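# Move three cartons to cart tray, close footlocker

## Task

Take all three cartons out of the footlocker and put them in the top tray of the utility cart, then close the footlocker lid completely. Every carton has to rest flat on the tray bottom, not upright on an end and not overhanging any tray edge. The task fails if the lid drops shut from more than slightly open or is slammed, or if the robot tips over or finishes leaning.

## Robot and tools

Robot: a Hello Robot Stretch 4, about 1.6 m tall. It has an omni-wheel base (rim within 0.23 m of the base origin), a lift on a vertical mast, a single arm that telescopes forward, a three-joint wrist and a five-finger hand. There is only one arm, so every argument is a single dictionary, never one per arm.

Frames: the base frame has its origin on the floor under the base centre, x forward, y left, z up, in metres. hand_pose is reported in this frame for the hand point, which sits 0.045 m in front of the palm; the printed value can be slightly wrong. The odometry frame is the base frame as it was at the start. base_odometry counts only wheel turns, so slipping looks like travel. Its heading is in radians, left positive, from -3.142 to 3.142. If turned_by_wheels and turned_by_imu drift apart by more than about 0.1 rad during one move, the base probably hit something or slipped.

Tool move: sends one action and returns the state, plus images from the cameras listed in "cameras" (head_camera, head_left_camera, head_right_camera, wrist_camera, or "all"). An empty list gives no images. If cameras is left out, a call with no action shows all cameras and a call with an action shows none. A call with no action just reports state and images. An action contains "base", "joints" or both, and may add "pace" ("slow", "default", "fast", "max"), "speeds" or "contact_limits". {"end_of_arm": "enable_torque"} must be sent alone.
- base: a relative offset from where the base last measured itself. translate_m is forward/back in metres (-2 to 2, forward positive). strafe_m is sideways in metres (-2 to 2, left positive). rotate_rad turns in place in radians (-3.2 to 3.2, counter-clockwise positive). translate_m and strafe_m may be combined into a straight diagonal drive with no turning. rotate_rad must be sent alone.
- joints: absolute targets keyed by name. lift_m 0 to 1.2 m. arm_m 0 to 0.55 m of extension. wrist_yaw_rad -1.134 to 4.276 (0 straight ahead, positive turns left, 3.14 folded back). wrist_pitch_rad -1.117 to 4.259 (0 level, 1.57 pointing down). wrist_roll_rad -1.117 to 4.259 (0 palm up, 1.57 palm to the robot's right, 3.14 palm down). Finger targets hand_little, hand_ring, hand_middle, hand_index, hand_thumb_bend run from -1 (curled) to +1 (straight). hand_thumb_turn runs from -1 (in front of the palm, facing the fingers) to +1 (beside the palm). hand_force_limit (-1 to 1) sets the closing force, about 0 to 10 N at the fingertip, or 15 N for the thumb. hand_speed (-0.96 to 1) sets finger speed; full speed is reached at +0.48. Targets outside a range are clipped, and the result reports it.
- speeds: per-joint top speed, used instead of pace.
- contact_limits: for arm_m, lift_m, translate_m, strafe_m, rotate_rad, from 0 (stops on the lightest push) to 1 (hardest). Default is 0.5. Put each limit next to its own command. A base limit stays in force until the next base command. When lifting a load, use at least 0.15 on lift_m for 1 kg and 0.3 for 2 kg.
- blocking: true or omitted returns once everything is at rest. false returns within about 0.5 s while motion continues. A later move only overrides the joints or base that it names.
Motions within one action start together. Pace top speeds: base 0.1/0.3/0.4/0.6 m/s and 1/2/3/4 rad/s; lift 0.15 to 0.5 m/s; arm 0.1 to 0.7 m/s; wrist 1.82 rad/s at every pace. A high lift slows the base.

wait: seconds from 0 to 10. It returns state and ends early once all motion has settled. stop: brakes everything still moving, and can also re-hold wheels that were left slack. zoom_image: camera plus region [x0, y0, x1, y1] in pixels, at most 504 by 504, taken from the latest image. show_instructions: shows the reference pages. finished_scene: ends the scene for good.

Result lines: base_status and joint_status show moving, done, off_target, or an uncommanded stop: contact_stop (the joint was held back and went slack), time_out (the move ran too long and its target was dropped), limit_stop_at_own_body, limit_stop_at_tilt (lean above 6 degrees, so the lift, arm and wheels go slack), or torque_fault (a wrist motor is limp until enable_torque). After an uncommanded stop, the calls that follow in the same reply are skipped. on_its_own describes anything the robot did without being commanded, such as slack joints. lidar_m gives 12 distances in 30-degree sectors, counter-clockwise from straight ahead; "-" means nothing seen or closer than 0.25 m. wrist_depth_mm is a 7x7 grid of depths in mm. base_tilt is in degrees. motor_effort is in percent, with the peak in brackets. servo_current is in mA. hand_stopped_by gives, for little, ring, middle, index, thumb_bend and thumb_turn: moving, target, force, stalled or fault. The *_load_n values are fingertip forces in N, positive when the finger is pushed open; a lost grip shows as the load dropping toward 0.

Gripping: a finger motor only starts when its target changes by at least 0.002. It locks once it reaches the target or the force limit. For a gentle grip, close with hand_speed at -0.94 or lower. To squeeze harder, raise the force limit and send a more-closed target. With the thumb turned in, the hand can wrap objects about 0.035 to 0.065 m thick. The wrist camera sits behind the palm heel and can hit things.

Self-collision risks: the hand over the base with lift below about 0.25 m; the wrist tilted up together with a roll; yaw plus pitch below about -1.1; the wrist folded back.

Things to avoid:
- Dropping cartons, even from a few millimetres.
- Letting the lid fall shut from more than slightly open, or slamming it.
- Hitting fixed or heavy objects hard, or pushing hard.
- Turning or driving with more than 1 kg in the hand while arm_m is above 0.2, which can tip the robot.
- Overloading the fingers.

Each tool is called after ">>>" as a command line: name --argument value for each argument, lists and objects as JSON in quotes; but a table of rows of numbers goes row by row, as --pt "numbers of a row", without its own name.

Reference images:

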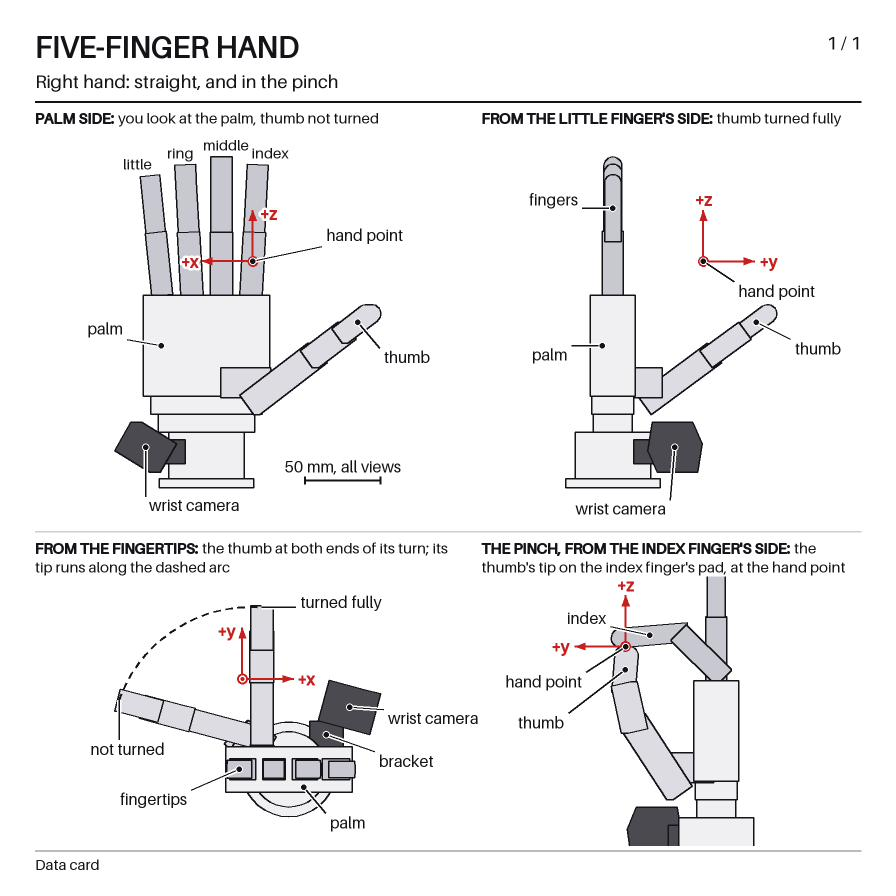

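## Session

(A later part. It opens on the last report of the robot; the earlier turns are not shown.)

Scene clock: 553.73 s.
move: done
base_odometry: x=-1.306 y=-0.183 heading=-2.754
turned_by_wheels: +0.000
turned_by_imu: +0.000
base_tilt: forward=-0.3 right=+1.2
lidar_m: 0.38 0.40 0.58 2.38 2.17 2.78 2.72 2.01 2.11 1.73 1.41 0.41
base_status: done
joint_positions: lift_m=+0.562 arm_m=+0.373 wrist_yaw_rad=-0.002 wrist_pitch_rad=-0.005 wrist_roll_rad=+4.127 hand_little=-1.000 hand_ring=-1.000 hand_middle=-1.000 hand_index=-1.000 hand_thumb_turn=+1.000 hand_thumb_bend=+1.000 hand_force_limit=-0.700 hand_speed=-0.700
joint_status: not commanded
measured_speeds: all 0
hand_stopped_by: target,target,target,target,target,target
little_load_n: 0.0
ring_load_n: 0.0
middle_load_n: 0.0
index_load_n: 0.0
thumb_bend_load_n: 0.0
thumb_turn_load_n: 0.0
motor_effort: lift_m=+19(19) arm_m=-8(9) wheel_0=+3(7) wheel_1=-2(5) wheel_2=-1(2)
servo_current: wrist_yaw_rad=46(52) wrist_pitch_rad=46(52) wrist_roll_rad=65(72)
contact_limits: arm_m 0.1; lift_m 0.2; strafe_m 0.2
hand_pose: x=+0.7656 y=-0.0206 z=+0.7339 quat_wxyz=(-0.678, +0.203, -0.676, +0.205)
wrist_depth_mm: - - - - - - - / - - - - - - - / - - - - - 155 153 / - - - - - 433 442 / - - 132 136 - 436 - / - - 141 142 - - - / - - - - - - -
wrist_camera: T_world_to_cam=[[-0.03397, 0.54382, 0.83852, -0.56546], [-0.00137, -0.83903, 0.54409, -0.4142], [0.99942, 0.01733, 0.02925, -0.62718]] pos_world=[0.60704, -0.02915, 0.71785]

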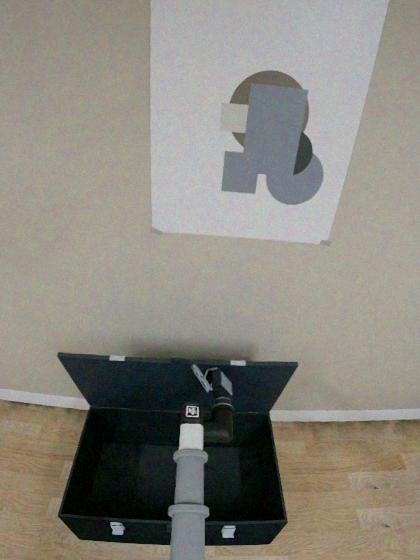

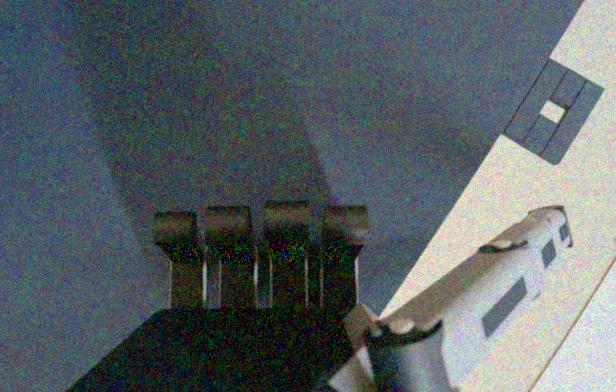

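>>> move --base '{"strafe_m": -0.045}' --pace "slow" --contact_limits '{"strafe_m": 0.2}' --cameras '["head_camera", "wrist_camera"]'

>>> move --base '{"strafe_m": -0.04}' --pace "slow" --contact_limits '{"strafe_m": 0.2}' --cameras '["head_camera", "wrist_camera"]'

Scene clock: 555.47 s.
move: done
base_odometry: x=-1.323 y=-0.141 heading=-2.754
turned_by_wheels: +0.000
turned_by_imu: +0.001
base_tilt: forward=-0.3 right=+1.3
lidar_m: 0.40 0.39 0.60 2.40 2.26 2.81 2.73 2.01 2.05 1.66 1.42 0.39
base_status: done
joint_positions: lift_m=+0.562 arm_m=+0.373 wrist_yaw_rad=-0.002 wrist_pitch_rad=-0.005 wrist_roll_rad=+4.127 hand_little=-1.000 hand_ring=-1.000 hand_middle=-1.000 hand_index=-1.000 hand_thumb_turn=+1.000 hand_thumb_bend=+1.000 hand_force_limit=-0.700 hand_speed=-0.700
joint_status: not commanded
measured_speeds: all 0
hand_stopped_by: target,target,target,target,target,target
little_load_n: 0.0
ring_load_n: 0.0
middle_load_n: 0.5
index_load_n: 0.0
thumb_bend_load_n: 0.0
thumb_turn_load_n: -0.5
motor_effort: lift_m=+19(19) arm_m=-9(9) wheel_0=+2(7) wheel_1=-1(6) wheel_2=-1(1)
servo_current: wrist_yaw_rad=52(65) wrist_pitch_rad=26(52) wrist_roll_rad=46(72)
contact_limits: arm_m 0.1; lift_m 0.2; strafe_m 0.2
hand_pose: x=+0.7656 y=-0.0206 z=+0.7339 quat_wxyz=(-0.678, +0.203, -0.676, +0.205)
wrist_depth_mm: - - - - - - - / - - - - - - - / - - - - - - 436 / - - - - - 436 436 / - - 132 136 - 433 - / - - 141 141 - - - / - - - - - - -
wrist_camera: T_world_to_cam=[[-0.03397, 0.54382, 0.83852, -0.56546], [-0.00137, -0.83903, 0.54409, -0.4142], [0.99942, 0.01733, 0.02925, -0.62718]] pos_world=[0.60704, -0.02915, 0.71785]

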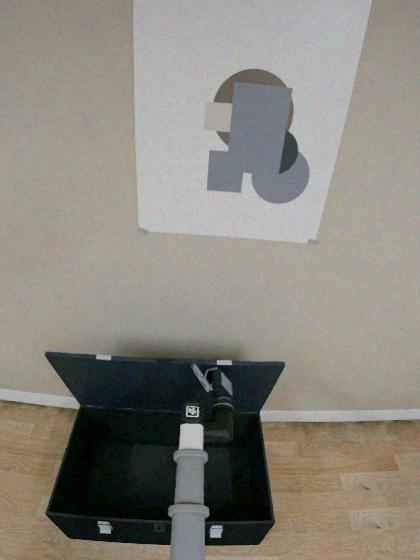

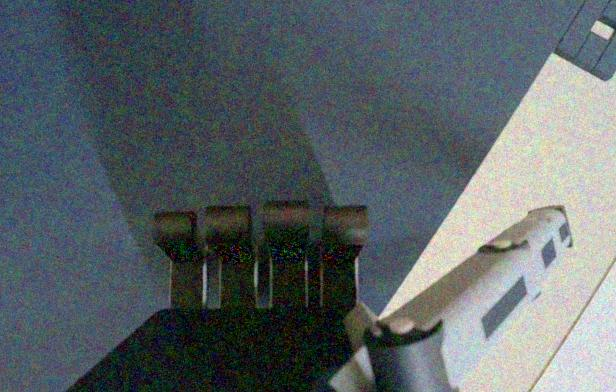

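Scene clock: 556.93 s.
move: done
base_odometry: x=-1.338 y=-0.104 heading=-2.754
turned_by_wheels: +0.000
turned_by_imu: +0.001
base_tilt: forward=-0.2 right=+1.3
lidar_m: 0.39 0.41 0.58 2.45 2.26 2.82 2.73 1.93 2.02 1.65 1.40 0.41
base_status: done
joint_positions: lift_m=+0.562 arm_m=+0.373 wrist_yaw_rad=-0.002 wrist_pitch_rad=-0.005 wrist_roll_rad=+4.127 hand_little=-1.000 hand_ring=-1.000 hand_middle=-1.000 hand_index=-1.000 hand_thumb_turn=+1.000 hand_thumb_bend=+1.000 hand_force_limit=-0.700 hand_speed=-0.700
joint_status: not commanded
measured_speeds: all 0
hand_stopped_by: target,target,target,target,target,target
little_load_n: 0.0
ring_load_n: 0.0
middle_load_n: 0.0
index_load_n: 0.0
thumb_bend_load_n: 0.0
thumb_turn_load_n: 0.0
motor_effort: lift_m=+19(19) arm_m=-8(9) wheel_0=+2(7) wheel_1=+0(6) wheel_2=-1(2)
servo_current: wrist_yaw_rad=59(59) wrist_pitch_rad=26(52) wrist_roll_rad=46(78)
contact_limits: arm_m 0.1; lift_m 0.2; strafe_m 0.2
hand_pose: x=+0.7656 y=-0.0206 z=+0.7339 quat_wxyz=(-0.678, +0.203, -0.676, +0.205)
wrist_depth_mm: - - - - - - - / - - - - - - - / - - - - - - 436 / - - - - - 436 436 / - - 132 135 - 436 - / - - 141 141 - - - / - - - - - - -
wrist_camera: T_world_to_cam=[[-0.03397, 0.54382, 0.83852, -0.56546], [-0.00137, -0.83903, 0.54409, -0.4142], [0.99942, 0.01733, 0.02925, -0.62718]] pos_world=[0.60704, -0.02915, 0.71785]

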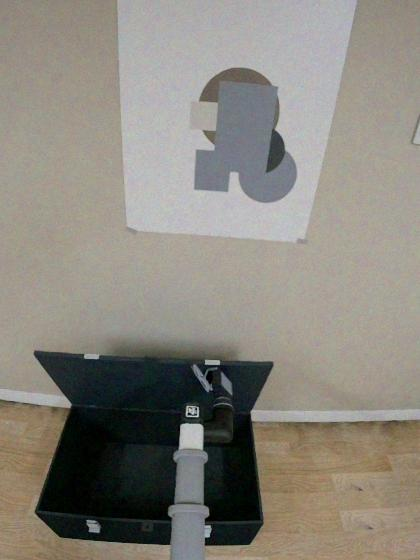

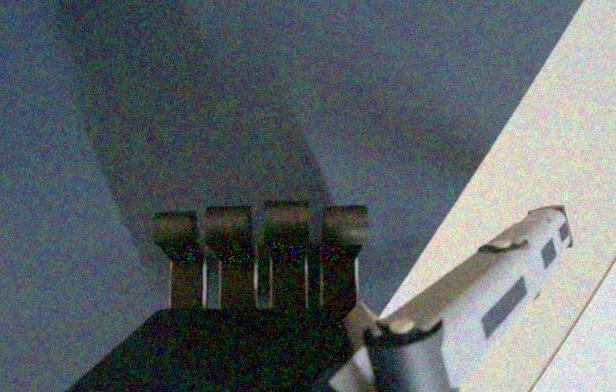

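>>> zoom_image --camera "head_camera" --region '[20, 330, 300, 560]'

Scaled by 1.800 from the camera's image (finer frame: 1200x1600).

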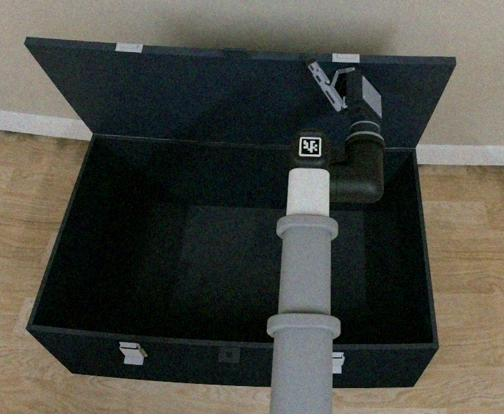

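>>> move --joints '{"arm_m": 0.345}' --speeds '{"arm_m": 0.03}' --contact_limits '{"arm_m": 0.1}' --cameras '["head_camera", "wrist_camera"]'

>>> move --joints '{"hand_middle": 0.0, "hand_speed": -0.8}' --cameras '["head_camera", "wrist_camera"]'

Scene clock: 560.20 s.
move: done
base_odometry: x=-1.338 y=-0.104 heading=-2.754
turned_by_wheels: +0.000
turned_by_imu: +0.001
base_tilt: forward=-0.3 right=+1.3
lidar_m: 0.38 0.42 0.57 2.45 2.27 2.81 2.72 1.96 2.02 1.64 1.44 0.42
base_status: not commanded
joint_positions: lift_m=+0.562 arm_m=+0.345 wrist_yaw_rad=-0.002 wrist_pitch_rad=-0.004 wrist_roll_rad=+4.127 hand_little=-1.000 hand_ring=-1.000 hand_middle=-1.000 hand_index=-1.000 hand_thumb_turn=+1.000 hand_thumb_bend=+1.000 hand_force_limit=-0.700 hand_speed=-0.700
joint_status: all done
measured_speeds: all 0
hand_stopped_by: target,target,target,target,target,target
little_load_n: 0.0
ring_load_n: 0.0
middle_load_n: 0.0
index_load_n: 0.0
thumb_bend_load_n: 0.0
thumb_turn_load_n: -0.5
motor_effort: lift_m=+19(19) arm_m=-9(10) wheel_0=+2(2) wheel_1=+0(1) wheel_2=-1(1)
servo_current: wrist_yaw_rad=46(59) wrist_pitch_rad=33(52) wrist_roll_rad=26(72)
contact_limits: arm_m 0.1; lift_m 0.2; strafe_m 0.2
hand_pose: x=+0.7377 y=-0.0206 z=+0.7339 quat_wxyz=(-0.678, +0.203, -0.676, +0.205)
wrist_depth_mm: - - - - - - - / - - - - - - 462 / - - - - - 462 459 / - - - - - 462 466 / - - 132 136 157 459 - / - - 141 141 - - - / - - - - - - -
wrist_camera: T_world_to_cam=[[-0.03372, 0.54382, 0.83853, -0.56656], [-0.00121, -0.83903, 0.54409, -0.41433], [0.99943, 0.01733, 0.02895, -0.59899]] pos_world=[0.57904, -0.02915, 0.71785]

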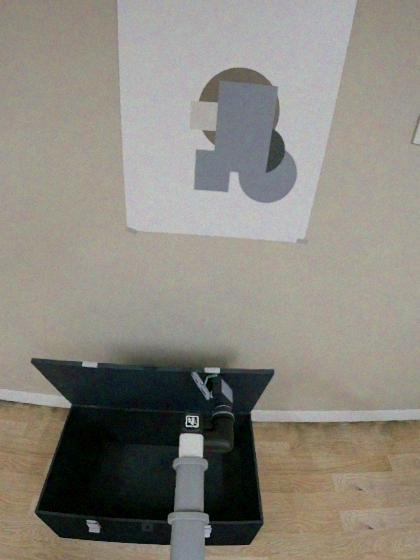

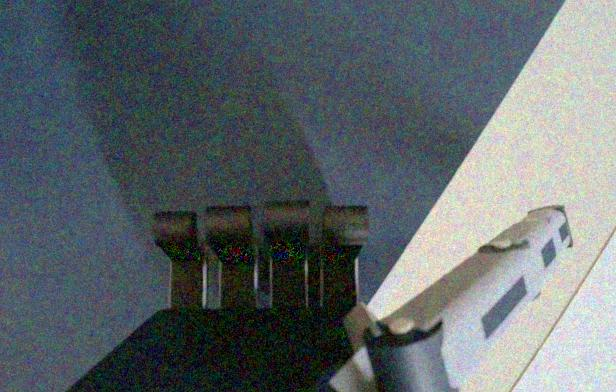

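Scene clock: 562.50 s.
move: done
base_odometry: x=-1.338 y=-0.104 heading=-2.754
turned_by_wheels: +0.000
turned_by_imu: +0.001
base_tilt: forward=-0.3 right=+1.3
lidar_m: 0.37 0.41 0.56 2.45 2.28 2.82 2.71 1.95 2.03 1.66 1.41 0.42
base_status: not commanded
joint_positions: lift_m=+0.562 arm_m=+0.345 wrist_yaw_rad=-0.002 wrist_pitch_rad=-0.004 wrist_roll_rad=+4.127 hand_little=-1.000 hand_ring=-1.000 hand_middle=+0.000 hand_index=-1.000 hand_thumb_turn=+1.000 hand_thumb_bend=+1.000 hand_force_limit=-0.700 hand_speed=-0.800
joint_status: all done
measured_speeds: all 0
hand_stopped_by: target,target,target,target,target,target
little_load_n: 0.0
ring_load_n: 0.0
middle_load_n: -1.5
index_load_n: 0.0
thumb_bend_load_n: 0.0
thumb_turn_load_n: 0.0
motor_effort: lift_m=+19(19) arm_m=-9(9) wheel_0=+2(2) wheel_1=+1(1) wheel_2=-1(1)
servo_current: wrist_yaw_rad=46(59) wrist_pitch_rad=39(52) wrist_roll_rad=59(72)
contact_limits: arm_m 0.1; lift_m 0.2; strafe_m 0.2
hand_pose: x=+0.7377 y=-0.0206 z=+0.7339 quat_wxyz=(-0.678, +0.203, -0.676, +0.205)
wrist_depth_mm: - - - - - - - / - - - - - - 466 / - - - - - 462 466 / - - - 170 - 462 462 / - - 132 147 171 459 - / - - 141 138 - - - / - - - - - - -
wrist_camera: T_world_to_cam=[[-0.03372, 0.54382, 0.83853, -0.56656], [-0.00121, -0.83903, 0.54409, -0.41433], [0.99943, 0.01733, 0.02895, -0.59899]] pos_world=[0.57904, -0.02915, 0.71785]

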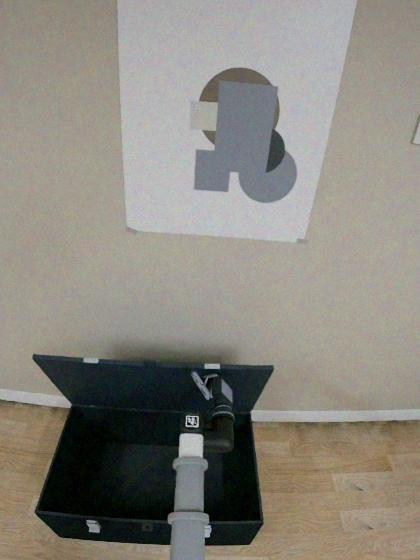

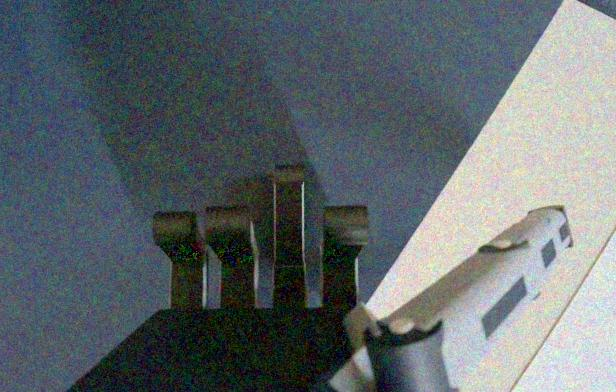

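>>> move --joints '{"arm_m": 0.315}' --speeds '{"arm_m": 0.03}' --contact_limits '{"arm_m": 0.1}' --cameras '["head_camera"]'

>>> move --joints '{"hand_middle": 0.5}' --cameras '["head_camera", "wrist_camera"]'

Scene clock: 564.07 s.
move: done
base_odometry: x=-1.338 y=-0.104 heading=-2.754
turned_by_wheels: +0.000
turned_by_imu: +0.000
base_tilt: forward=-0.2 right=+1.3
lidar_m: 0.39 0.41 0.57 2.45 2.30 2.82 2.73 1.96 2.02 1.64 1.42 0.41
base_status: not commanded
joint_positions: lift_m=+0.562 arm_m=+0.315 wrist_yaw_rad=-0.002 wrist_pitch_rad=-0.004 wrist_roll_rad=+4.127 hand_little=-1.000 hand_ring=-1.000 hand_middle=+0.000 hand_index=-1.000 hand_thumb_turn=+1.000 hand_thumb_bend=+1.000 hand_force_limit=-0.700 hand_speed=-0.800
joint_status: all done
measured_speeds: all 0
hand_stopped_by: target,target,target,target,target,target
little_load_n: 0.0
ring_load_n: 0.0
middle_load_n: -0.5
index_load_n: 0.0
thumb_bend_load_n: 0.0
thumb_turn_load_n: 0.0
motor_effort: lift_m=+19(19) arm_m=-9(10) wheel_0=+2(2) wheel_1=+0(1) wheel_2=-1(1)
servo_current: wrist_yaw_rad=39(52) wrist_pitch_rad=39(46) wrist_roll_rad=39(78)
contact_limits: arm_m 0.1; lift_m 0.2; strafe_m 0.2
hand_pose: x=+0.7077 y=-0.0206 z=+0.7338 quat_wxyz=(-0.678, +0.203, -0.676, +0.205)
wrist_depth_mm: - - - - - - - / - - - - - - 496 / - - - - - 492 496 / - - - 170 - 492 492 / - - 132 146 488 492 - / - - 141 138 - - - / - - - - - - -

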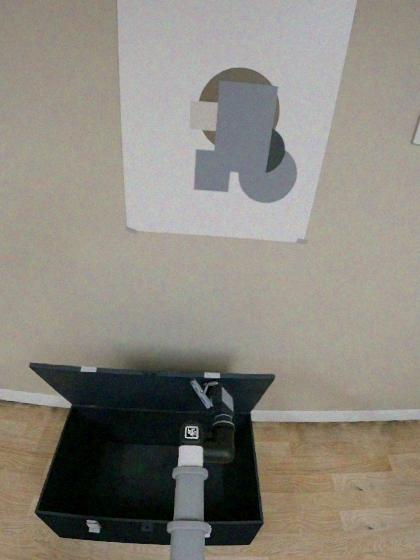

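Scene clock: 565.47 s.
move: done
base_odometry: x=-1.338 y=-0.104 heading=-2.754
turned_by_wheels: +0.000
turned_by_imu: +0.000
base_tilt: forward=-0.3 right=+1.2
lidar_m: 0.39 0.40 0.57 2.45 2.27 2.81 2.74 1.96 2.03 1.64 1.41 0.42
base_status: not commanded
joint_positions: lift_m=+0.562 arm_m=+0.315 wrist_yaw_rad=-0.002 wrist_pitch_rad=-0.004 wrist_roll_rad=+4.127 hand_little=-1.000 hand_ring=-1.000 hand_middle=+0.500 hand_index=-1.000 hand_thumb_turn=+1.000 hand_thumb_bend=+1.000 hand_force_limit=-0.700 hand_speed=-0.800
joint_status: all done
measured_speeds: all 0
hand_stopped_by: target,target,target,target,target,target
little_load_n: 0.0
ring_load_n: 0.0
middle_load_n: -2.0
index_load_n: 0.0
thumb_bend_load_n: 0.0
thumb_turn_load_n: 0.0
motor_effort: lift_m=+19(19) arm_m=-8(9) wheel_0=+2(2) wheel_1=+0(1) wheel_2=-1(1)
servo_current: wrist_yaw_rad=46(59) wrist_pitch_rad=26(52) wrist_roll_rad=33(78)
contact_limits: arm_m 0.1; lift_m 0.2; strafe_m 0.2
hand_pose: x=+0.7077 y=-0.0206 z=+0.7338 quat_wxyz=(-0.678, +0.203, -0.676, +0.205)
wrist_depth_mm: - - - - - - - / - - - - - - - / - - - - - 500 - / - - - - - 492 - / - - 132 147 488 492 - / - - 142 138 - - - / - - - - - - -
wrist_camera: T_world_to_cam=[[-0.03356, 0.54381, 0.83854, -0.56767], [-0.0011, -0.83903, 0.54409, -0.41443], [0.99944, 0.01733, 0.02875, -0.56887]] pos_world=[0.54904, -0.02915, 0.71785]

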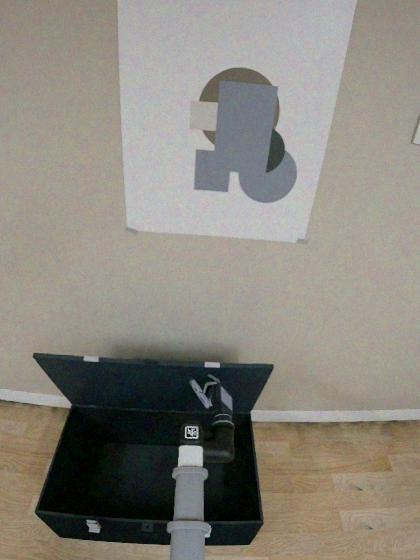

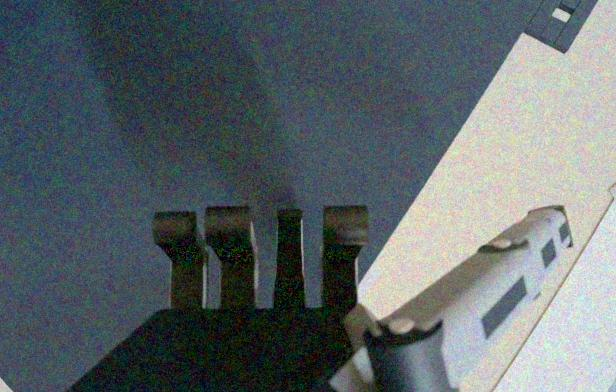

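>>> move --joints '{"arm_m": 0.3}' --speeds '{"arm_m": 0.03}' --contact_limits '{"arm_m": 0.1}' --cameras '[]'

>>> move --joints '{"hand_middle": 1.0}' --cameras '["head_camera", "wrist_camera"]'

Scene clock: 566.43 s.
move: done
base_odometry: x=-1.338 y=-0.104 heading=-2.754
turned_by_wheels: +0.000
turned_by_imu: +0.000
base_tilt: forward=-0.2 right=+1.3
lidar_m: 0.38 0.41 0.58 2.45 2.28 2.83 2.74 1.97 2.04 1.66 1.42 0.41
base_status: not commanded
joint_positions: lift_m=+0.562 arm_m=+0.300 wrist_yaw_rad=-0.002 wrist_pitch_rad=-0.004 wrist_roll_rad=+4.127 hand_little=-1.000 hand_ring=-1.000 hand_middle=+0.500 hand_index=-1.000 hand_thumb_turn=+1.000 hand_thumb_bend=+1.000 hand_force_limit=-0.700 hand_speed=-0.800
joint_status: all done
measured_speeds: all 0
hand_stopped_by: target,target,target,target,target,target
little_load_n: 0.0
ring_load_n: 0.0
middle_load_n: -2.0
index_load_n: 0.5
thumb_bend_load_n: 0.0
thumb_turn_load_n: 0.0
motor_effort: lift_m=+19(19) arm_m=-9(10) wheel_0=+2(2) wheel_1=+0(1) wheel_2=-1(1)
servo_current: wrist_yaw_rad=46(52) wrist_pitch_rad=26(46) wrist_roll_rad=72(72)
contact_limits: arm_m 0.1; lift_m 0.2; strafe_m 0.2
hand_pose: x=+0.6927 y=-0.0206 z=+0.7337 quat_wxyz=(-0.678, +0.203, -0.676, +0.205)
wrist_depth_mm: - - - - - - - / - - - - - - - / - - - - - - - / - - - - - - - / - - 132 147 - - - / - - 141 138 - - - / - - - - - - -

Scene clock: 567.83 s.
move: done
base_odometry: x=-1.338 y=-0.104 heading=-2.754
turned_by_wheels: +0.000
turned_by_imu: +0.000
base_tilt: forward=-0.3 right=+1.3
lidar_m: 0.39 0.40 0.57 2.44 2.29 2.80 2.73 1.96 2.04 1.65 1.41 0.40
base_status: not commanded
joint_positions: lift_m=+0.562 arm_m=+0.300 wrist_yaw_rad=-0.002 wrist_pitch_rad=-0.003 wrist_roll_rad=+4.127 hand_little=-1.000 hand_ring=-1.000 hand_middle=+1.000 hand_index=-1.000 hand_thumb_turn=+1.000 hand_thumb_bend=+1.000 hand_force_limit=-0.700 hand_speed=-0.800
joint_status: all done
measured_speeds: all 0
hand_stopped_by: target,target,target,target,target,target
little_load_n: 0.0
ring_load_n: 0.0
middle_load_n: -1.5
index_load_n: 0.0
thumb_bend_load_n: 0.0
thumb_turn_load_n: -0.5
motor_effort: lift_m=+19(19) arm_m=-9(9) wheel_0=+2(2) wheel_1=+0(1) wheel_2=-1(1)
servo_current: wrist_yaw_rad=46(52) wrist_pitch_rad=39(46) wrist_roll_rad=33(85)
contact_limits: arm_m 0.1; lift_m 0.2; strafe_m 0.2
hand_pose: x=+0.6927 y=-0.0206 z=+0.7337 quat_wxyz=(-0.678, +0.203, -0.676, +0.205)
wrist_depth_mm: - - - - - - - / - - - - - - - / - - - - - - - / - - - - - - - / - - 132 145 - - - / - - 141 138 - - - / - - - - - - -
wrist_camera: T_world_to_cam=[[-0.03305, 0.54381, 0.83856, -0.56846], [-0.00077, -0.83903, 0.54408, -0.41461], [0.99945, 0.01733, 0.02815, -0.55346]] pos_world=[0.53404, -0.02915, 0.71785]

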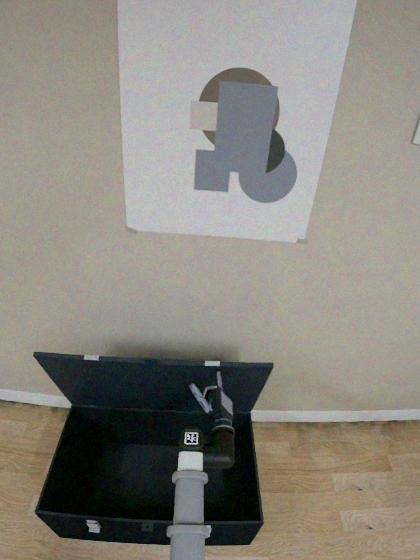

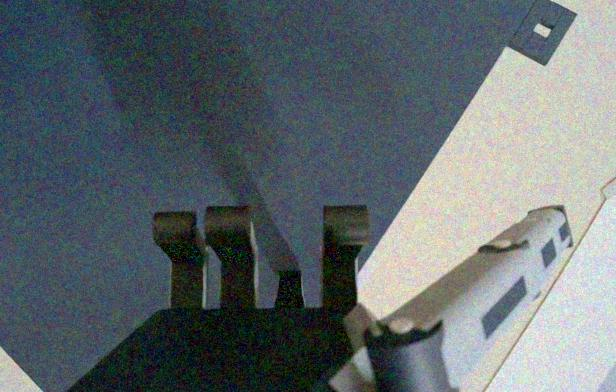

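>>> move --base '{"translate_m": -0.04}' --joints '{"lift_m": 0.551}' --speeds '{"lift_m": 0.03}' --pace "slow" --contact_limits '{"translate_m": 0.3, "lift_m": 0.3}' --cameras '["head_camera"]'

>>> move --base '{"translate_m": -0.04}' --joints '{"lift_m": 0.533}' --speeds '{"lift_m": 0.04}' --pace "slow" --contact_limits '{"translate_m": 0.3, "lift_m": 0.3}' --cameras '["head_camera", "wrist_camera"]'

Scene clock: 570.43 s.
move: done
base_odometry: x=-1.301 y=-0.089 heading=-2.754
turned_by_wheels: +0.000
turned_by_imu: +0.000
base_tilt: forward=-0.2 right=+1.3
lidar_m: 0.42 0.45 0.62 2.45 2.27 2.78 2.68 1.94 2.01 1.64 1.49 0.45
base_status: done
joint_positions: lift_m=+0.551 arm_m=+0.300 wrist_yaw_rad=-0.002 wrist_pitch_rad=-0.003 wrist_roll_rad=+4.127 hand_little=-1.000 hand_ring=-1.000 hand_middle=+1.000 hand_index=-1.000 hand_thumb_turn=+1.000 hand_thumb_bend=+1.000 hand_force_limit=-0.700 hand_speed=-0.800
joint_status: all done
measured_speeds: all 0
hand_stopped_by: target,target,target,target,target,target
little_load_n: 0.0
ring_load_n: 0.0
middle_load_n: -1.5
index_load_n: 0.0
thumb_bend_load_n: 0.0
thumb_turn_load_n: 0.0
motor_effort: lift_m=+19(20) arm_m=-9(9) wheel_0=-1(5) wheel_1=-1(4) wheel_2=+0(7)
servo_current: wrist_yaw_rad=46(52) wrist_pitch_rad=39(46) wrist_roll_rad=52(72)
contact_limits: arm_m 0.1; lift_m 0.3; translate_m 0.3
hand_pose: x=+0.6927 y=-0.0206 z=+0.7227 quat_wxyz=(-0.678, +0.203, -0.676, +0.205)
wrist_depth_mm: - - - - - - - / - - - - - - - / - - - - - - - / - - - - - - - / - - 132 145 - - - / - - 141 138 - - - / - - - - - - -

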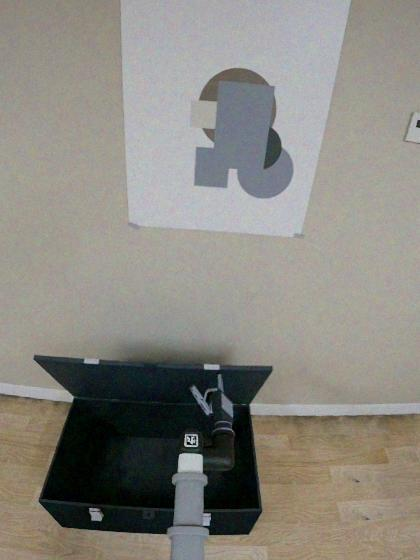

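Scene clock: 571.97 s.
move: done
base_odometry: x=-1.264 y=-0.074 heading=-2.754
turned_by_wheels: +0.000
turned_by_imu: +0.001
base_tilt: forward=-0.3 right=+1.3
lidar_m: 0.47 0.49 0.69 2.45 2.27 2.73 2.65 1.90 2.02 1.64 1.52 0.49
base_status: done
joint_positions: lift_m=+0.533 arm_m=+0.300 wrist_yaw_rad=-0.002 wrist_pitch_rad=-0.003 wrist_roll_rad=+4.127 hand_little=-1.000 hand_ring=-1.000 hand_middle=+1.000 hand_index=-1.000 hand_thumb_turn=+1.000 hand_thumb_bend=+1.000 hand_force_limit=-0.700 hand_speed=-0.800
joint_status: all done
measured_speeds: all 0
hand_stopped_by: target,target,target,target,target,target
little_load_n: 0.0
ring_load_n: 0.0
middle_load_n: -2.0
index_load_n: 0.0
thumb_bend_load_n: 0.0
thumb_turn_load_n: 0.0
motor_effort: lift_m=+19(22) arm_m=-9(9) wheel_0=-1(6) wheel_1=+0(4) wheel_2=+0(5)
servo_current: wrist_yaw_rad=39(52) wrist_pitch_rad=26(59) wrist_roll_rad=26(78)
contact_limits: arm_m 0.1; lift_m 0.3; translate_m 0.3
hand_pose: x=+0.6927 y=-0.0206 z=+0.7046 quat_wxyz=(-0.678, +0.203, -0.676, +0.205)
wrist_depth_mm: - - - - - - - / - - - - - - - / - - - - - - - / - - - - - - - / - - 132 146 - - - / - - 141 138 - - - / - - - - - - -
wrist_camera: T_world_to_cam=[[-0.03255, 0.5438, 0.83858, -0.54434], [-0.00045, -0.83903, 0.54408, -0.39895], [0.99947, 0.01733, 0.02755, -0.55223]] pos_world=[0.53404, -0.02915, 0.68875]

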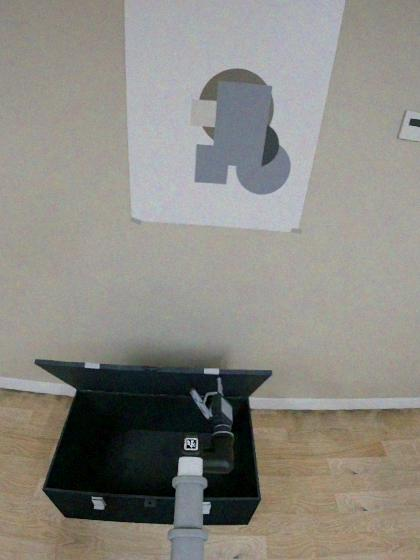

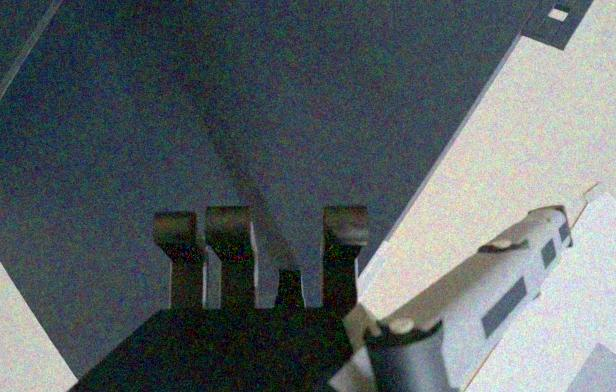

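>>> move --base '{"translate_m": -0.04}' --joints '{"lift_m": 0.513}' --speeds '{"lift_m": 0.04}' --pace "slow" --contact_limits '{"translate_m": 0.3, "lift_m": 0.3}' --cameras '["head_camera"]'

>>> move --base '{"translate_m": -0.04}' --joints '{"lift_m": 0.487}' --speeds '{"lift_m": 0.05}' --pace "slow" --contact_limits '{"translate_m": 0.3, "lift_m": 0.3}' --cameras '["head_camera", "wrist_camera"]'

Scene clock: 573.70 s.
move: done
base_odometry: x=-1.227 y=-0.059 heading=-2.754
turned_by_wheels: +0.000
turned_by_imu: +0.000
base_tilt: forward=-0.3 right=+1.2
lidar_m: 0.52 0.51 0.73 2.45 2.20 2.69 2.59 1.86 2.01 1.65 1.59 0.54
base_status: done
joint_positions: lift_m=+0.513 arm_m=+0.300 wrist_yaw_rad=-0.002 wrist_pitch_rad=-0.002 wrist_roll_rad=+4.127 hand_little=-1.000 hand_ring=-1.000 hand_middle=+1.000 hand_index=-1.000 hand_thumb_turn=+1.000 hand_thumb_bend=+1.000 hand_force_limit=-0.700 hand_speed=-0.800
joint_status: all done
measured_speeds: all 0
hand_stopped_by: target,target,target,target,target,target
little_load_n: 0.0
ring_load_n: 0.0
middle_load_n: -2.0
index_load_n: 0.0
thumb_bend_load_n: 0.0
thumb_turn_load_n: 0.0
motor_effort: lift_m=+20(20) arm_m=-9(9) wheel_0=+0(4) wheel_1=-1(4) wheel_2=+0(6)
servo_current: wrist_yaw_rad=46(59) wrist_pitch_rad=52(52) wrist_roll_rad=46(72)
contact_limits: arm_m 0.1; lift_m 0.3; translate_m 0.3
hand_pose: x=+0.6926 y=-0.0206 z=+0.6844 quat_wxyz=(-0.678, +0.203, -0.676, +0.205)
wrist_depth_mm: - - - - - - - / 433 - - - - - - / - - - - - - - / - - - - - - - / - - 132 146 - - - / - - 141 138 - - - / - - - - - - -

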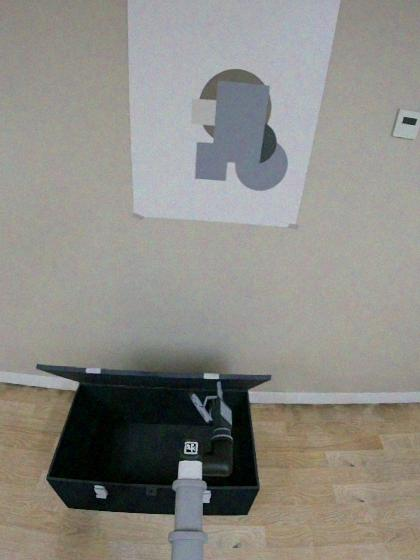

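Scene clock: 575.23 s.
move: done
base_odometry: x=-1.190 y=-0.044 heading=-2.754
turned_by_wheels: +0.000
turned_by_imu: +0.000
base_tilt: forward=-0.3 right=+1.3
lidar_m: 0.54 0.59 1.71 2.45 2.20 2.65 2.56 1.82 2.05 1.65 1.65 0.58
base_status: done
joint_positions: lift_m=+0.487 arm_m=+0.300 wrist_yaw_rad=-0.002 wrist_pitch_rad=-0.002 wrist_roll_rad=+4.127 hand_little=-1.000 hand_ring=-1.000 hand_middle=+0.999 hand_index=-1.000 hand_thumb_turn=+1.000 hand_thumb_bend=+1.000 hand_force_limit=-0.700 hand_speed=-0.800
joint_status: all done
measured_speeds: all 0
hand_stopped_by: target,target,target,target,target,target
little_load_n: 0.0
ring_load_n: 0.0
middle_load_n: -3.5
index_load_n: 0.0
thumb_bend_load_n: 0.0
thumb_turn_load_n: 0.0
motor_effort: lift_m=+20(21) arm_m=-8(9) wheel_0=-2(4) wheel_1=-1(4) wheel_2=+1(5)
servo_current: wrist_yaw_rad=46(59) wrist_pitch_rad=26(52) wrist_roll_rad=33(91)
contact_limits: arm_m 0.1; lift_m 0.3; translate_m 0.3
hand_pose: x=+0.6926 y=-0.0206 z=+0.6582 quat_wxyz=(-0.677, +0.203, -0.677, +0.205)
wrist_depth_mm: - - - - - - - / - 469 - - - - - / 469 - - - - - - / - - - - - - - / - - 132 145 - - - / - - 141 138 - - - / - - - - - - -
wrist_camera: T_world_to_cam=[[-0.03146, 0.54379, 0.83863, -0.5063], [0.00026, -0.83904, 0.54407, -0.37424], [0.9995, 0.01733, 0.02625, -0.55004]] pos_world=[0.53394, -0.02915, 0.64265]

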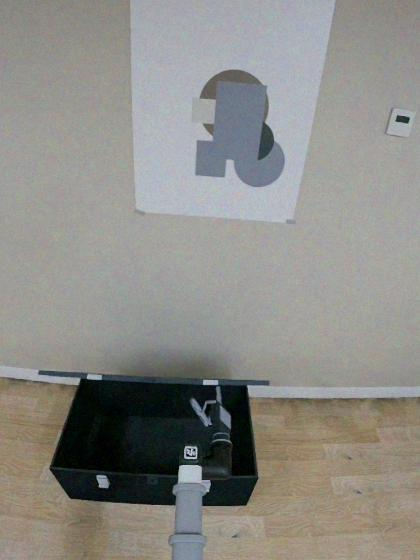

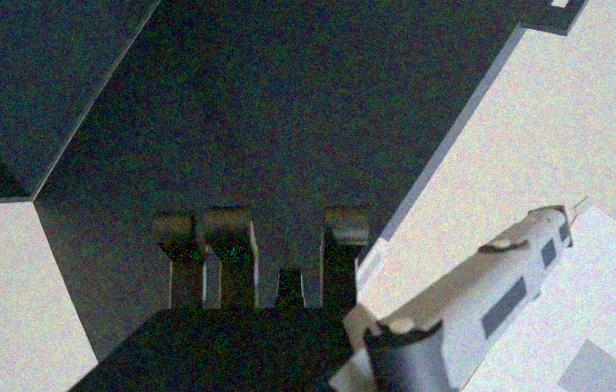

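>>> zoom_image --camera "wrist_camera" --region '[300, 180, 500, 340]'

Scaled by 2.520.

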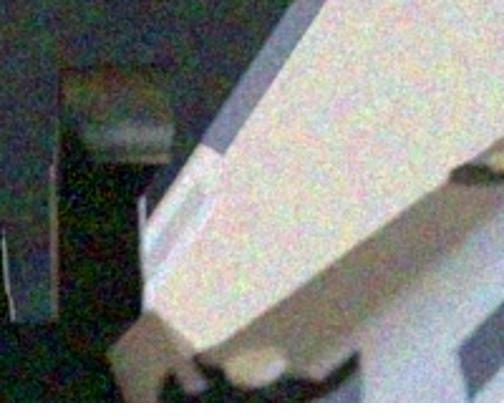

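>>> move --base '{"translate_m": -0.012}' --joints '{"lift_m": 0.468, "arm_m": 0.285}' --speeds '{"lift_m": 0.04, "arm_m": 0.03}' --pace "slow" --contact_limits '{"translate_m": 0.3, "lift_m": 0.3, "arm_m": 0.2}' --cameras '["head_camera"]'

>>> move --joints '{"lift_m": 0.45, "arm_m": 0.27}' --speeds '{"lift_m": 0.03, "arm_m": 0.025}' --contact_limits '{"lift_m": 0.35, "arm_m": 0.2}' --cameras '["head_camera", "wrist_camera"]'

Scene clock: 577.70 s.
move: done
base_odometry: x=-1.179 y=-0.040 heading=-2.754
turned_by_wheels: +0.000
turned_by_imu: +0.001
base_tilt: forward=-0.2 right=+1.4
lidar_m: 0.55 0.57 1.75 2.45 2.20 2.64 2.54 1.82 2.03 1.65 1.64 0.58
base_status: done
joint_positions: lift_m=+0.468 arm_m=+0.285 wrist_yaw_rad=-0.002 wrist_pitch_rad=-0.001 wrist_roll_rad=+4.127 hand_little=-1.000 hand_ring=-1.000 hand_middle=+0.999 hand_index=-1.000 hand_thumb_turn=+1.000 hand_thumb_bend=+1.000 hand_force_limit=-0.700 hand_speed=-0.800
joint_status: all done
measured_speeds: all 0
hand_stopped_by: target,target,target,target,target,target
little_load_n: 0.0
ring_load_n: 0.0
middle_load_n: -3.0
index_load_n: 0.0
thumb_bend_load_n: -0.5
thumb_turn_load_n: -0.5
motor_effort: lift_m=+20(24) arm_m=-9(9) wheel_0=-1(4) wheel_1=-1(3) wheel_2=+1(6)
servo_current: wrist_yaw_rad=46(59) wrist_pitch_rad=26(52) wrist_roll_rad=46(65)
contact_limits: arm_m 0.2; lift_m 0.3; translate_m 0.3
hand_pose: x=+0.6776 y=-0.0206 z=+0.6391 quat_wxyz=(-0.677, +0.203, -0.677, +0.205)
wrist_depth_mm: - - - - - - - / - 500 - - - - - / - - - - - - - / 496 - - - - - - / - - 132 146 - - - / - - 141 138 - - - / - - - - - - -

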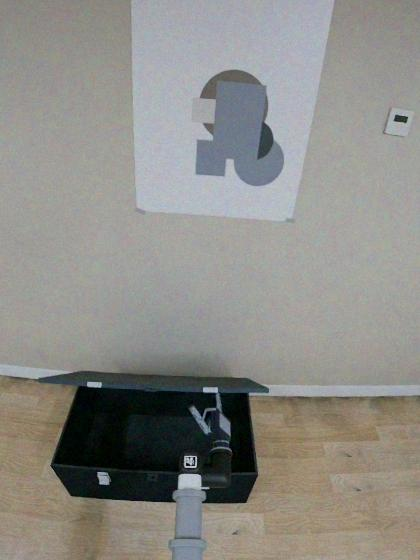

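Scene clock: 578.70 s.
move: done
base_odometry: x=-1.179 y=-0.040 heading=-2.754
turned_by_wheels: +0.000
turned_by_imu: +0.000
base_tilt: forward=-0.3 right=+1.4
lidar_m: 0.56 0.58 1.75 2.45 2.22 2.65 2.55 1.81 2.01 1.64 1.66 0.59
base_status: not commanded
joint_positions: lift_m=+0.450 arm_m=+0.270 wrist_yaw_rad=-0.002 wrist_pitch_rad=-0.001 wrist_roll_rad=+4.127 hand_little=-1.000 hand_ring=-1.000 hand_middle=+0.999 hand_index=-1.000 hand_thumb_turn=+1.000 hand_thumb_bend=+1.000 hand_force_limit=-0.700 hand_speed=-0.800
joint_status: all done
measured_speeds: all 0
hand_stopped_by: target,target,target,target,target,target
little_load_n: 0.0
ring_load_n: 0.0
middle_load_n: -2.0
index_load_n: 0.0
thumb_bend_load_n: 0.0
thumb_turn_load_n: 0.0
motor_effort: lift_m=+20(22) arm_m=-7(10) wheel_0=-1(1) wheel_1=-1(2) wheel_2=+1(1)
servo_current: wrist_yaw_rad=46(59) wrist_pitch_rad=26(52) wrist_roll_rad=52(72)
contact_limits: arm_m 0.2; lift_m 0.35; translate_m 0.3
hand_pose: x=+0.6626 y=-0.0206 z=+0.6212 quat_wxyz=(-0.677, +0.203, -0.677, +0.205)
wrist_depth_mm: - - - - - - - / - 508 - - - - - / - 512 - - - - - / - - - - - - - / - - 132 145 - - - / - - 141 138 - - - / - - - - - - -
wrist_camera: T_world_to_cam=[[-0.03129, 0.54379, 0.83864, -0.4763], [0.00037, -0.83904, 0.54407, -0.35415], [0.99951, 0.01733, 0.02605, -0.51897]] pos_world=[0.50394, -0.02915, 0.60564]

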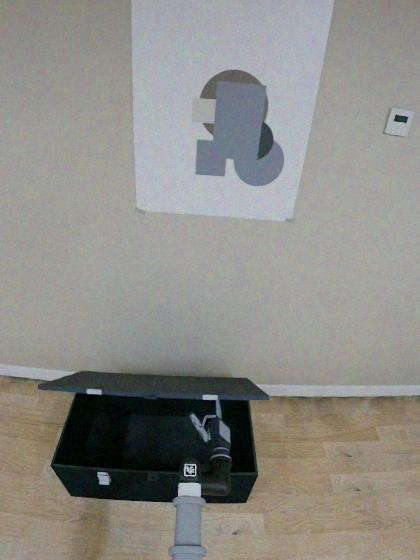

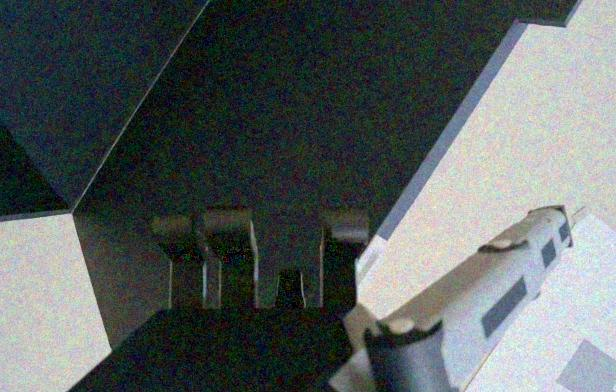

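>>> move --joints '{"lift_m": 0.415, "arm_m": 0.24}' --speeds '{"lift_m": 0.04, "arm_m": 0.034}' --contact_limits '{"lift_m": 0.35, "arm_m": 0.2}' --cameras '["head_camera"]'

>>> move --joints '{"lift_m": 0.379, "arm_m": 0.215}' --speeds '{"lift_m": 0.04, "arm_m": 0.028}' --contact_limits '{"lift_m": 0.35, "arm_m": 0.2}' --cameras '["head_camera", "wrist_camera"]'

Scene clock: 580.23 s.
move: done
base_odometry: x=-1.179 y=-0.040 heading=-2.754
turned_by_wheels: +0.000
turned_by_imu: +0.000
base_tilt: forward=-0.3 right=+1.3
lidar_m: 0.56 0.57 1.76 2.44 2.20 2.64 2.55 1.82 2.01 1.63 1.64 0.60
base_status: not commanded
joint_positions: lift_m=+0.415 arm_m=+0.240 wrist_yaw_rad=-0.002 wrist_pitch_rad=-0.001 wrist_roll_rad=+4.127 hand_little=-1.000 hand_ring=-1.000 hand_middle=+0.999 hand_index=-1.000 hand_thumb_turn=+1.000 hand_thumb_bend=+1.000 hand_force_limit=-0.700 hand_speed=-0.800
joint_status: all done
measured_speeds: all 0
hand_stopped_by: target,target,target,target,target,target
little_load_n: 0.0
ring_load_n: 0.0
middle_load_n: -2.0
index_load_n: 0.0
thumb_bend_load_n: -0.5
thumb_turn_load_n: 0.0
motor_effort: lift_m=+20(23) arm_m=-8(10) wheel_0=-1(1) wheel_1=-1(2) wheel_2=+0(1)
servo_current: wrist_yaw_rad=46(52) wrist_pitch_rad=26(46) wrist_roll_rad=52(78)
contact_limits: arm_m 0.2; lift_m 0.35; translate_m 0.3
hand_pose: x=+0.6326 y=-0.0206 z=+0.5862 quat_wxyz=(-0.677, +0.203, -0.677, +0.205)
wrist_depth_mm: - - 539 - - - - / - - 544 - - - - / - - - - - - - / - 535 - - - - - / - 427 132 146 - - - / - - 141 138 - - - / - - - - - - -

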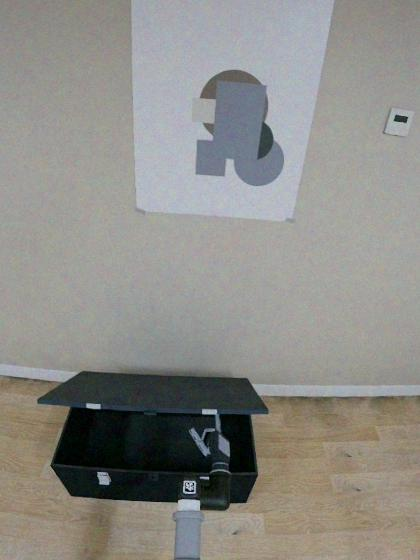

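Scene clock: 581.53 s.
move: done
base_odometry: x=-1.179 y=-0.040 heading=-2.754
turned_by_wheels: +0.000
turned_by_imu: +0.000
base_tilt: forward=-0.3 right=+1.3
lidar_m: 0.56 0.57 1.74 2.45 2.22 2.67 2.55 1.81 2.02 1.64 1.66 0.58
base_status: not commanded
joint_positions: lift_m=+0.379 arm_m=+0.215 wrist_yaw_rad=-0.002 wrist_pitch_rad=-0.001 wrist_roll_rad=+4.127 hand_little=-1.000 hand_ring=-1.000 hand_middle=+0.999 hand_index=-1.000 hand_thumb_turn=+1.000 hand_thumb_bend=+1.000 hand_force_limit=-0.700 hand_speed=-0.800
joint_status: all done
measured_speeds: all 0
hand_stopped_by: target,target,target,target,target,target
little_load_n: 0.0
ring_load_n: 0.0
middle_load_n: -2.5
index_load_n: 0.0
thumb_bend_load_n: 0.0
thumb_turn_load_n: -0.5
motor_effort: lift_m=+20(21) arm_m=-8(10) wheel_0=-1(1) wheel_1=-1(2) wheel_2=+0(0)
servo_current: wrist_yaw_rad=46(52) wrist_pitch_rad=33(52) wrist_roll_rad=65(85)
contact_limits: arm_m 0.2; lift_m 0.35; translate_m 0.3
hand_pose: x=+0.6076 y=-0.0206 z=+0.5501 quat_wxyz=(-0.677, +0.203, -0.677, +0.205)
wrist_depth_mm: - - - - - - - / - - 559 - - - - / - - - - - - - / - 564 - - - - - / - 442 132 145 - - - / - - 141 138 - - - / - - - - - - -
wrist_camera: T_world_to_cam=[[-0.03129, 0.54379, 0.83864, -0.41839], [0.00037, -0.83904, 0.54407, -0.31545], [0.99951, 0.01733, 0.02605, -0.46214]] pos_world=[0.44894, -0.02915, 0.53455]

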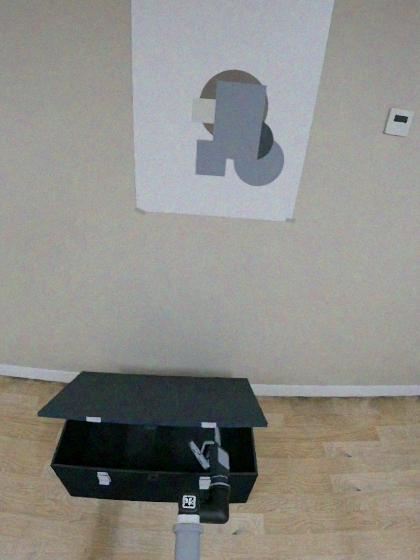

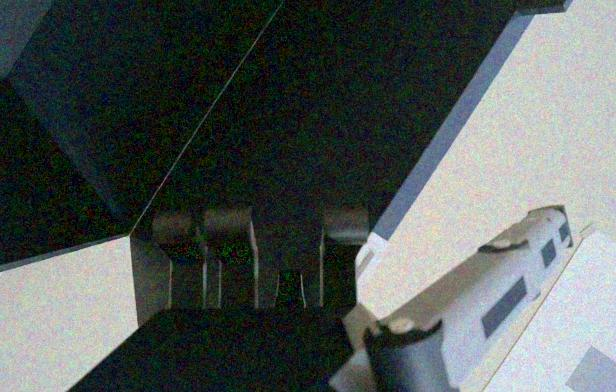

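>>> move --joints '{"lift_m": 0.34, "arm_m": 0.195}' --speeds '{"lift_m": 0.04, "arm_m": 0.02}' --contact_limits '{"lift_m": 0.35, "arm_m": 0.2}' --cameras '["head_camera", "wrist_camera"]'

>>> move --joints '{"lift_m": 0.3, "arm_m": 0.178}' --speeds '{"lift_m": 0.04, "arm_m": 0.017}' --contact_limits '{"lift_m": 0.35, "arm_m": 0.2}' --cameras '["head_camera", "wrist_camera"]'

Scene clock: 583.17 s.
move: done
base_odometry: x=-1.179 y=-0.040 heading=-2.754
turned_by_wheels: +0.000
turned_by_imu: +0.000
base_tilt: forward=-0.3 right=+1.4
lidar_m: 0.56 0.56 1.74 2.45 2.21 2.65 2.54 1.82 2.02 1.64 1.64 0.57
base_status: not commanded
joint_positions: lift_m=+0.340 arm_m=+0.195 wrist_yaw_rad=-0.002 wrist_pitch_rad=-0.001 wrist_roll_rad=+4.127 hand_little=-1.000 hand_ring=-1.000 hand_middle=+0.999 hand_index=-1.000 hand_thumb_turn=+1.000 hand_thumb_bend=+1.000 hand_force_limit=-0.700 hand_speed=-0.800
joint_status: all done
measured_speeds: all 0
hand_stopped_by: target,target,target,target,target,target
little_load_n: 0.0
ring_load_n: 0.0
middle_load_n: -3.0
index_load_n: 0.0
thumb_bend_load_n: 0.0
thumb_turn_load_n: -0.5
motor_effort: lift_m=+21(22) arm_m=-8(10) wheel_0=-1(1) wheel_1=-1(2) wheel_2=+0(0)
servo_current: wrist_yaw_rad=46(59) wrist_pitch_rad=39(46) wrist_roll_rad=65(78)
contact_limits: arm_m 0.2; lift_m 0.35; translate_m 0.3
hand_pose: x=+0.5876 y=-0.0206 z=+0.5111 quat_wxyz=(-0.677, +0.203, -0.677, +0.204)
wrist_depth_mm: - - - - - - - / - - - - - - - / - - - - - - - / - - 535 - - - - / - 131 132 146 - - - / - - 141 138 - - - / - - - - - - -
wrist_camera: T_world_to_cam=[[-0.03104, 0.54379, 0.83865, -0.38642], [0.00053, -0.83905, 0.54406, -0.29429], [0.99952, 0.01733, 0.02575, -0.44099]] pos_world=[0.42894, -0.02915, 0.49554]

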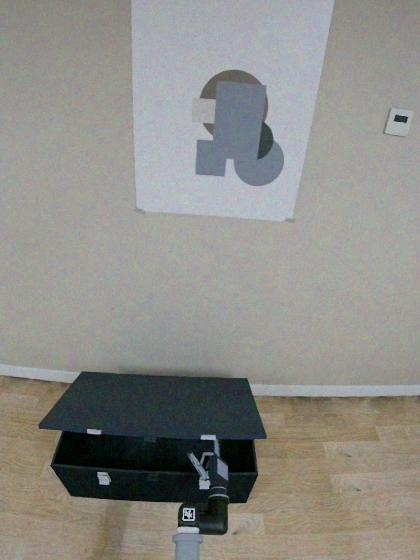

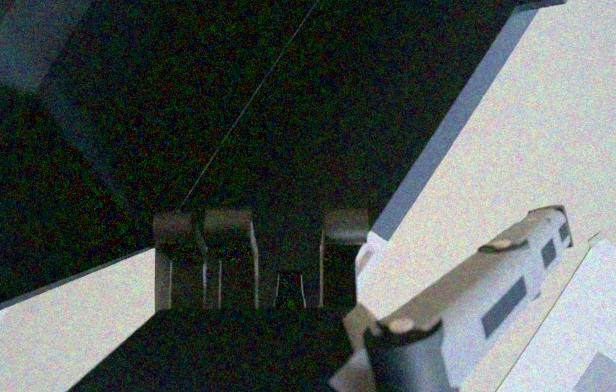

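Scene clock: 584.57 s.
move: done
base_odometry: x=-1.179 y=-0.040 heading=-2.754
turned_by_wheels: +0.000
turned_by_imu: +0.000
base_tilt: forward=-0.2 right=+1.3
lidar_m: 0.57 0.55 1.73 2.45 2.19 2.64 2.56 1.82 2.03 1.65 1.66 0.59
base_status: not commanded
joint_positions: lift_m=+0.300 arm_m=+0.178 wrist_yaw_rad=-0.002 wrist_pitch_rad=+0.000 wrist_roll_rad=+4.127 hand_little=-1.000 hand_ring=-1.000 hand_middle=+0.999 hand_index=-1.000 hand_thumb_turn=+1.000 hand_thumb_bend=+1.000 hand_force_limit=-0.700 hand_speed=-0.800
joint_status: all done
measured_speeds: all 0
hand_stopped_by: target,target,target,target,target,target
little_load_n: 0.0
ring_load_n: 0.0
middle_load_n: -3.0
index_load_n: -0.5
thumb_bend_load_n: 0.0
thumb_turn_load_n: 0.0
motor_effort: lift_m=+21(23) arm_m=-8(10) wheel_0=-1(1) wheel_1=-1(2) wheel_2=+0(0)
servo_current: wrist_yaw_rad=59(59) wrist_pitch_rad=33(52) wrist_roll_rad=85(85)
contact_limits: arm_m 0.2; lift_m 0.35; translate_m 0.3
hand_pose: x=+0.5706 y=-0.0206 z=+0.4708 quat_wxyz=(-0.677, +0.203, -0.677, +0.204)
wrist_depth_mm: 171 171 - - - - - / 172 - - - - - - / 173 - - - - - - / - - 549 - - - - / - - 132 146 - - - / 310 - 141 138 - - - / - - - - - - -
wrist_camera: T_world_to_cam=[[-0.03045, 0.54385, 0.83863, -0.35355], [0.00091, -0.839, 0.54412, -0.27265], [0.99954, 0.01733, 0.02505, -0.42265]] pos_world=[0.41194, -0.02915, 0.45544]

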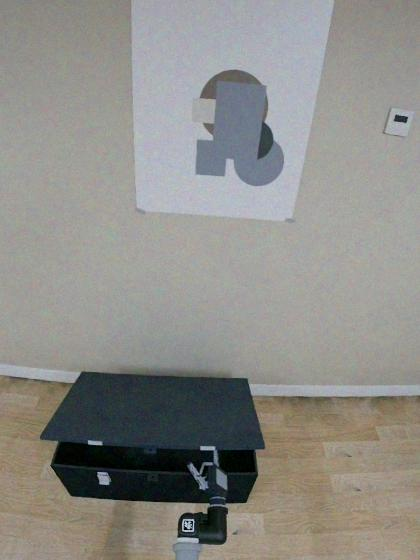

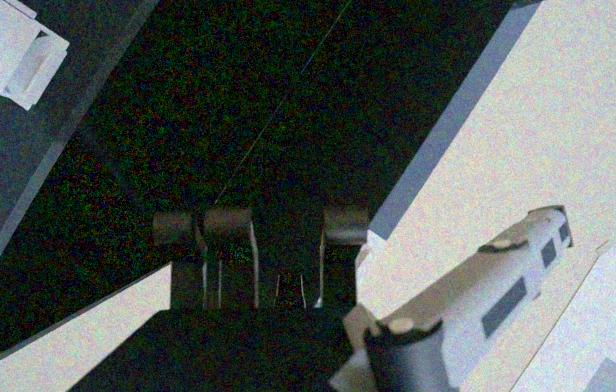

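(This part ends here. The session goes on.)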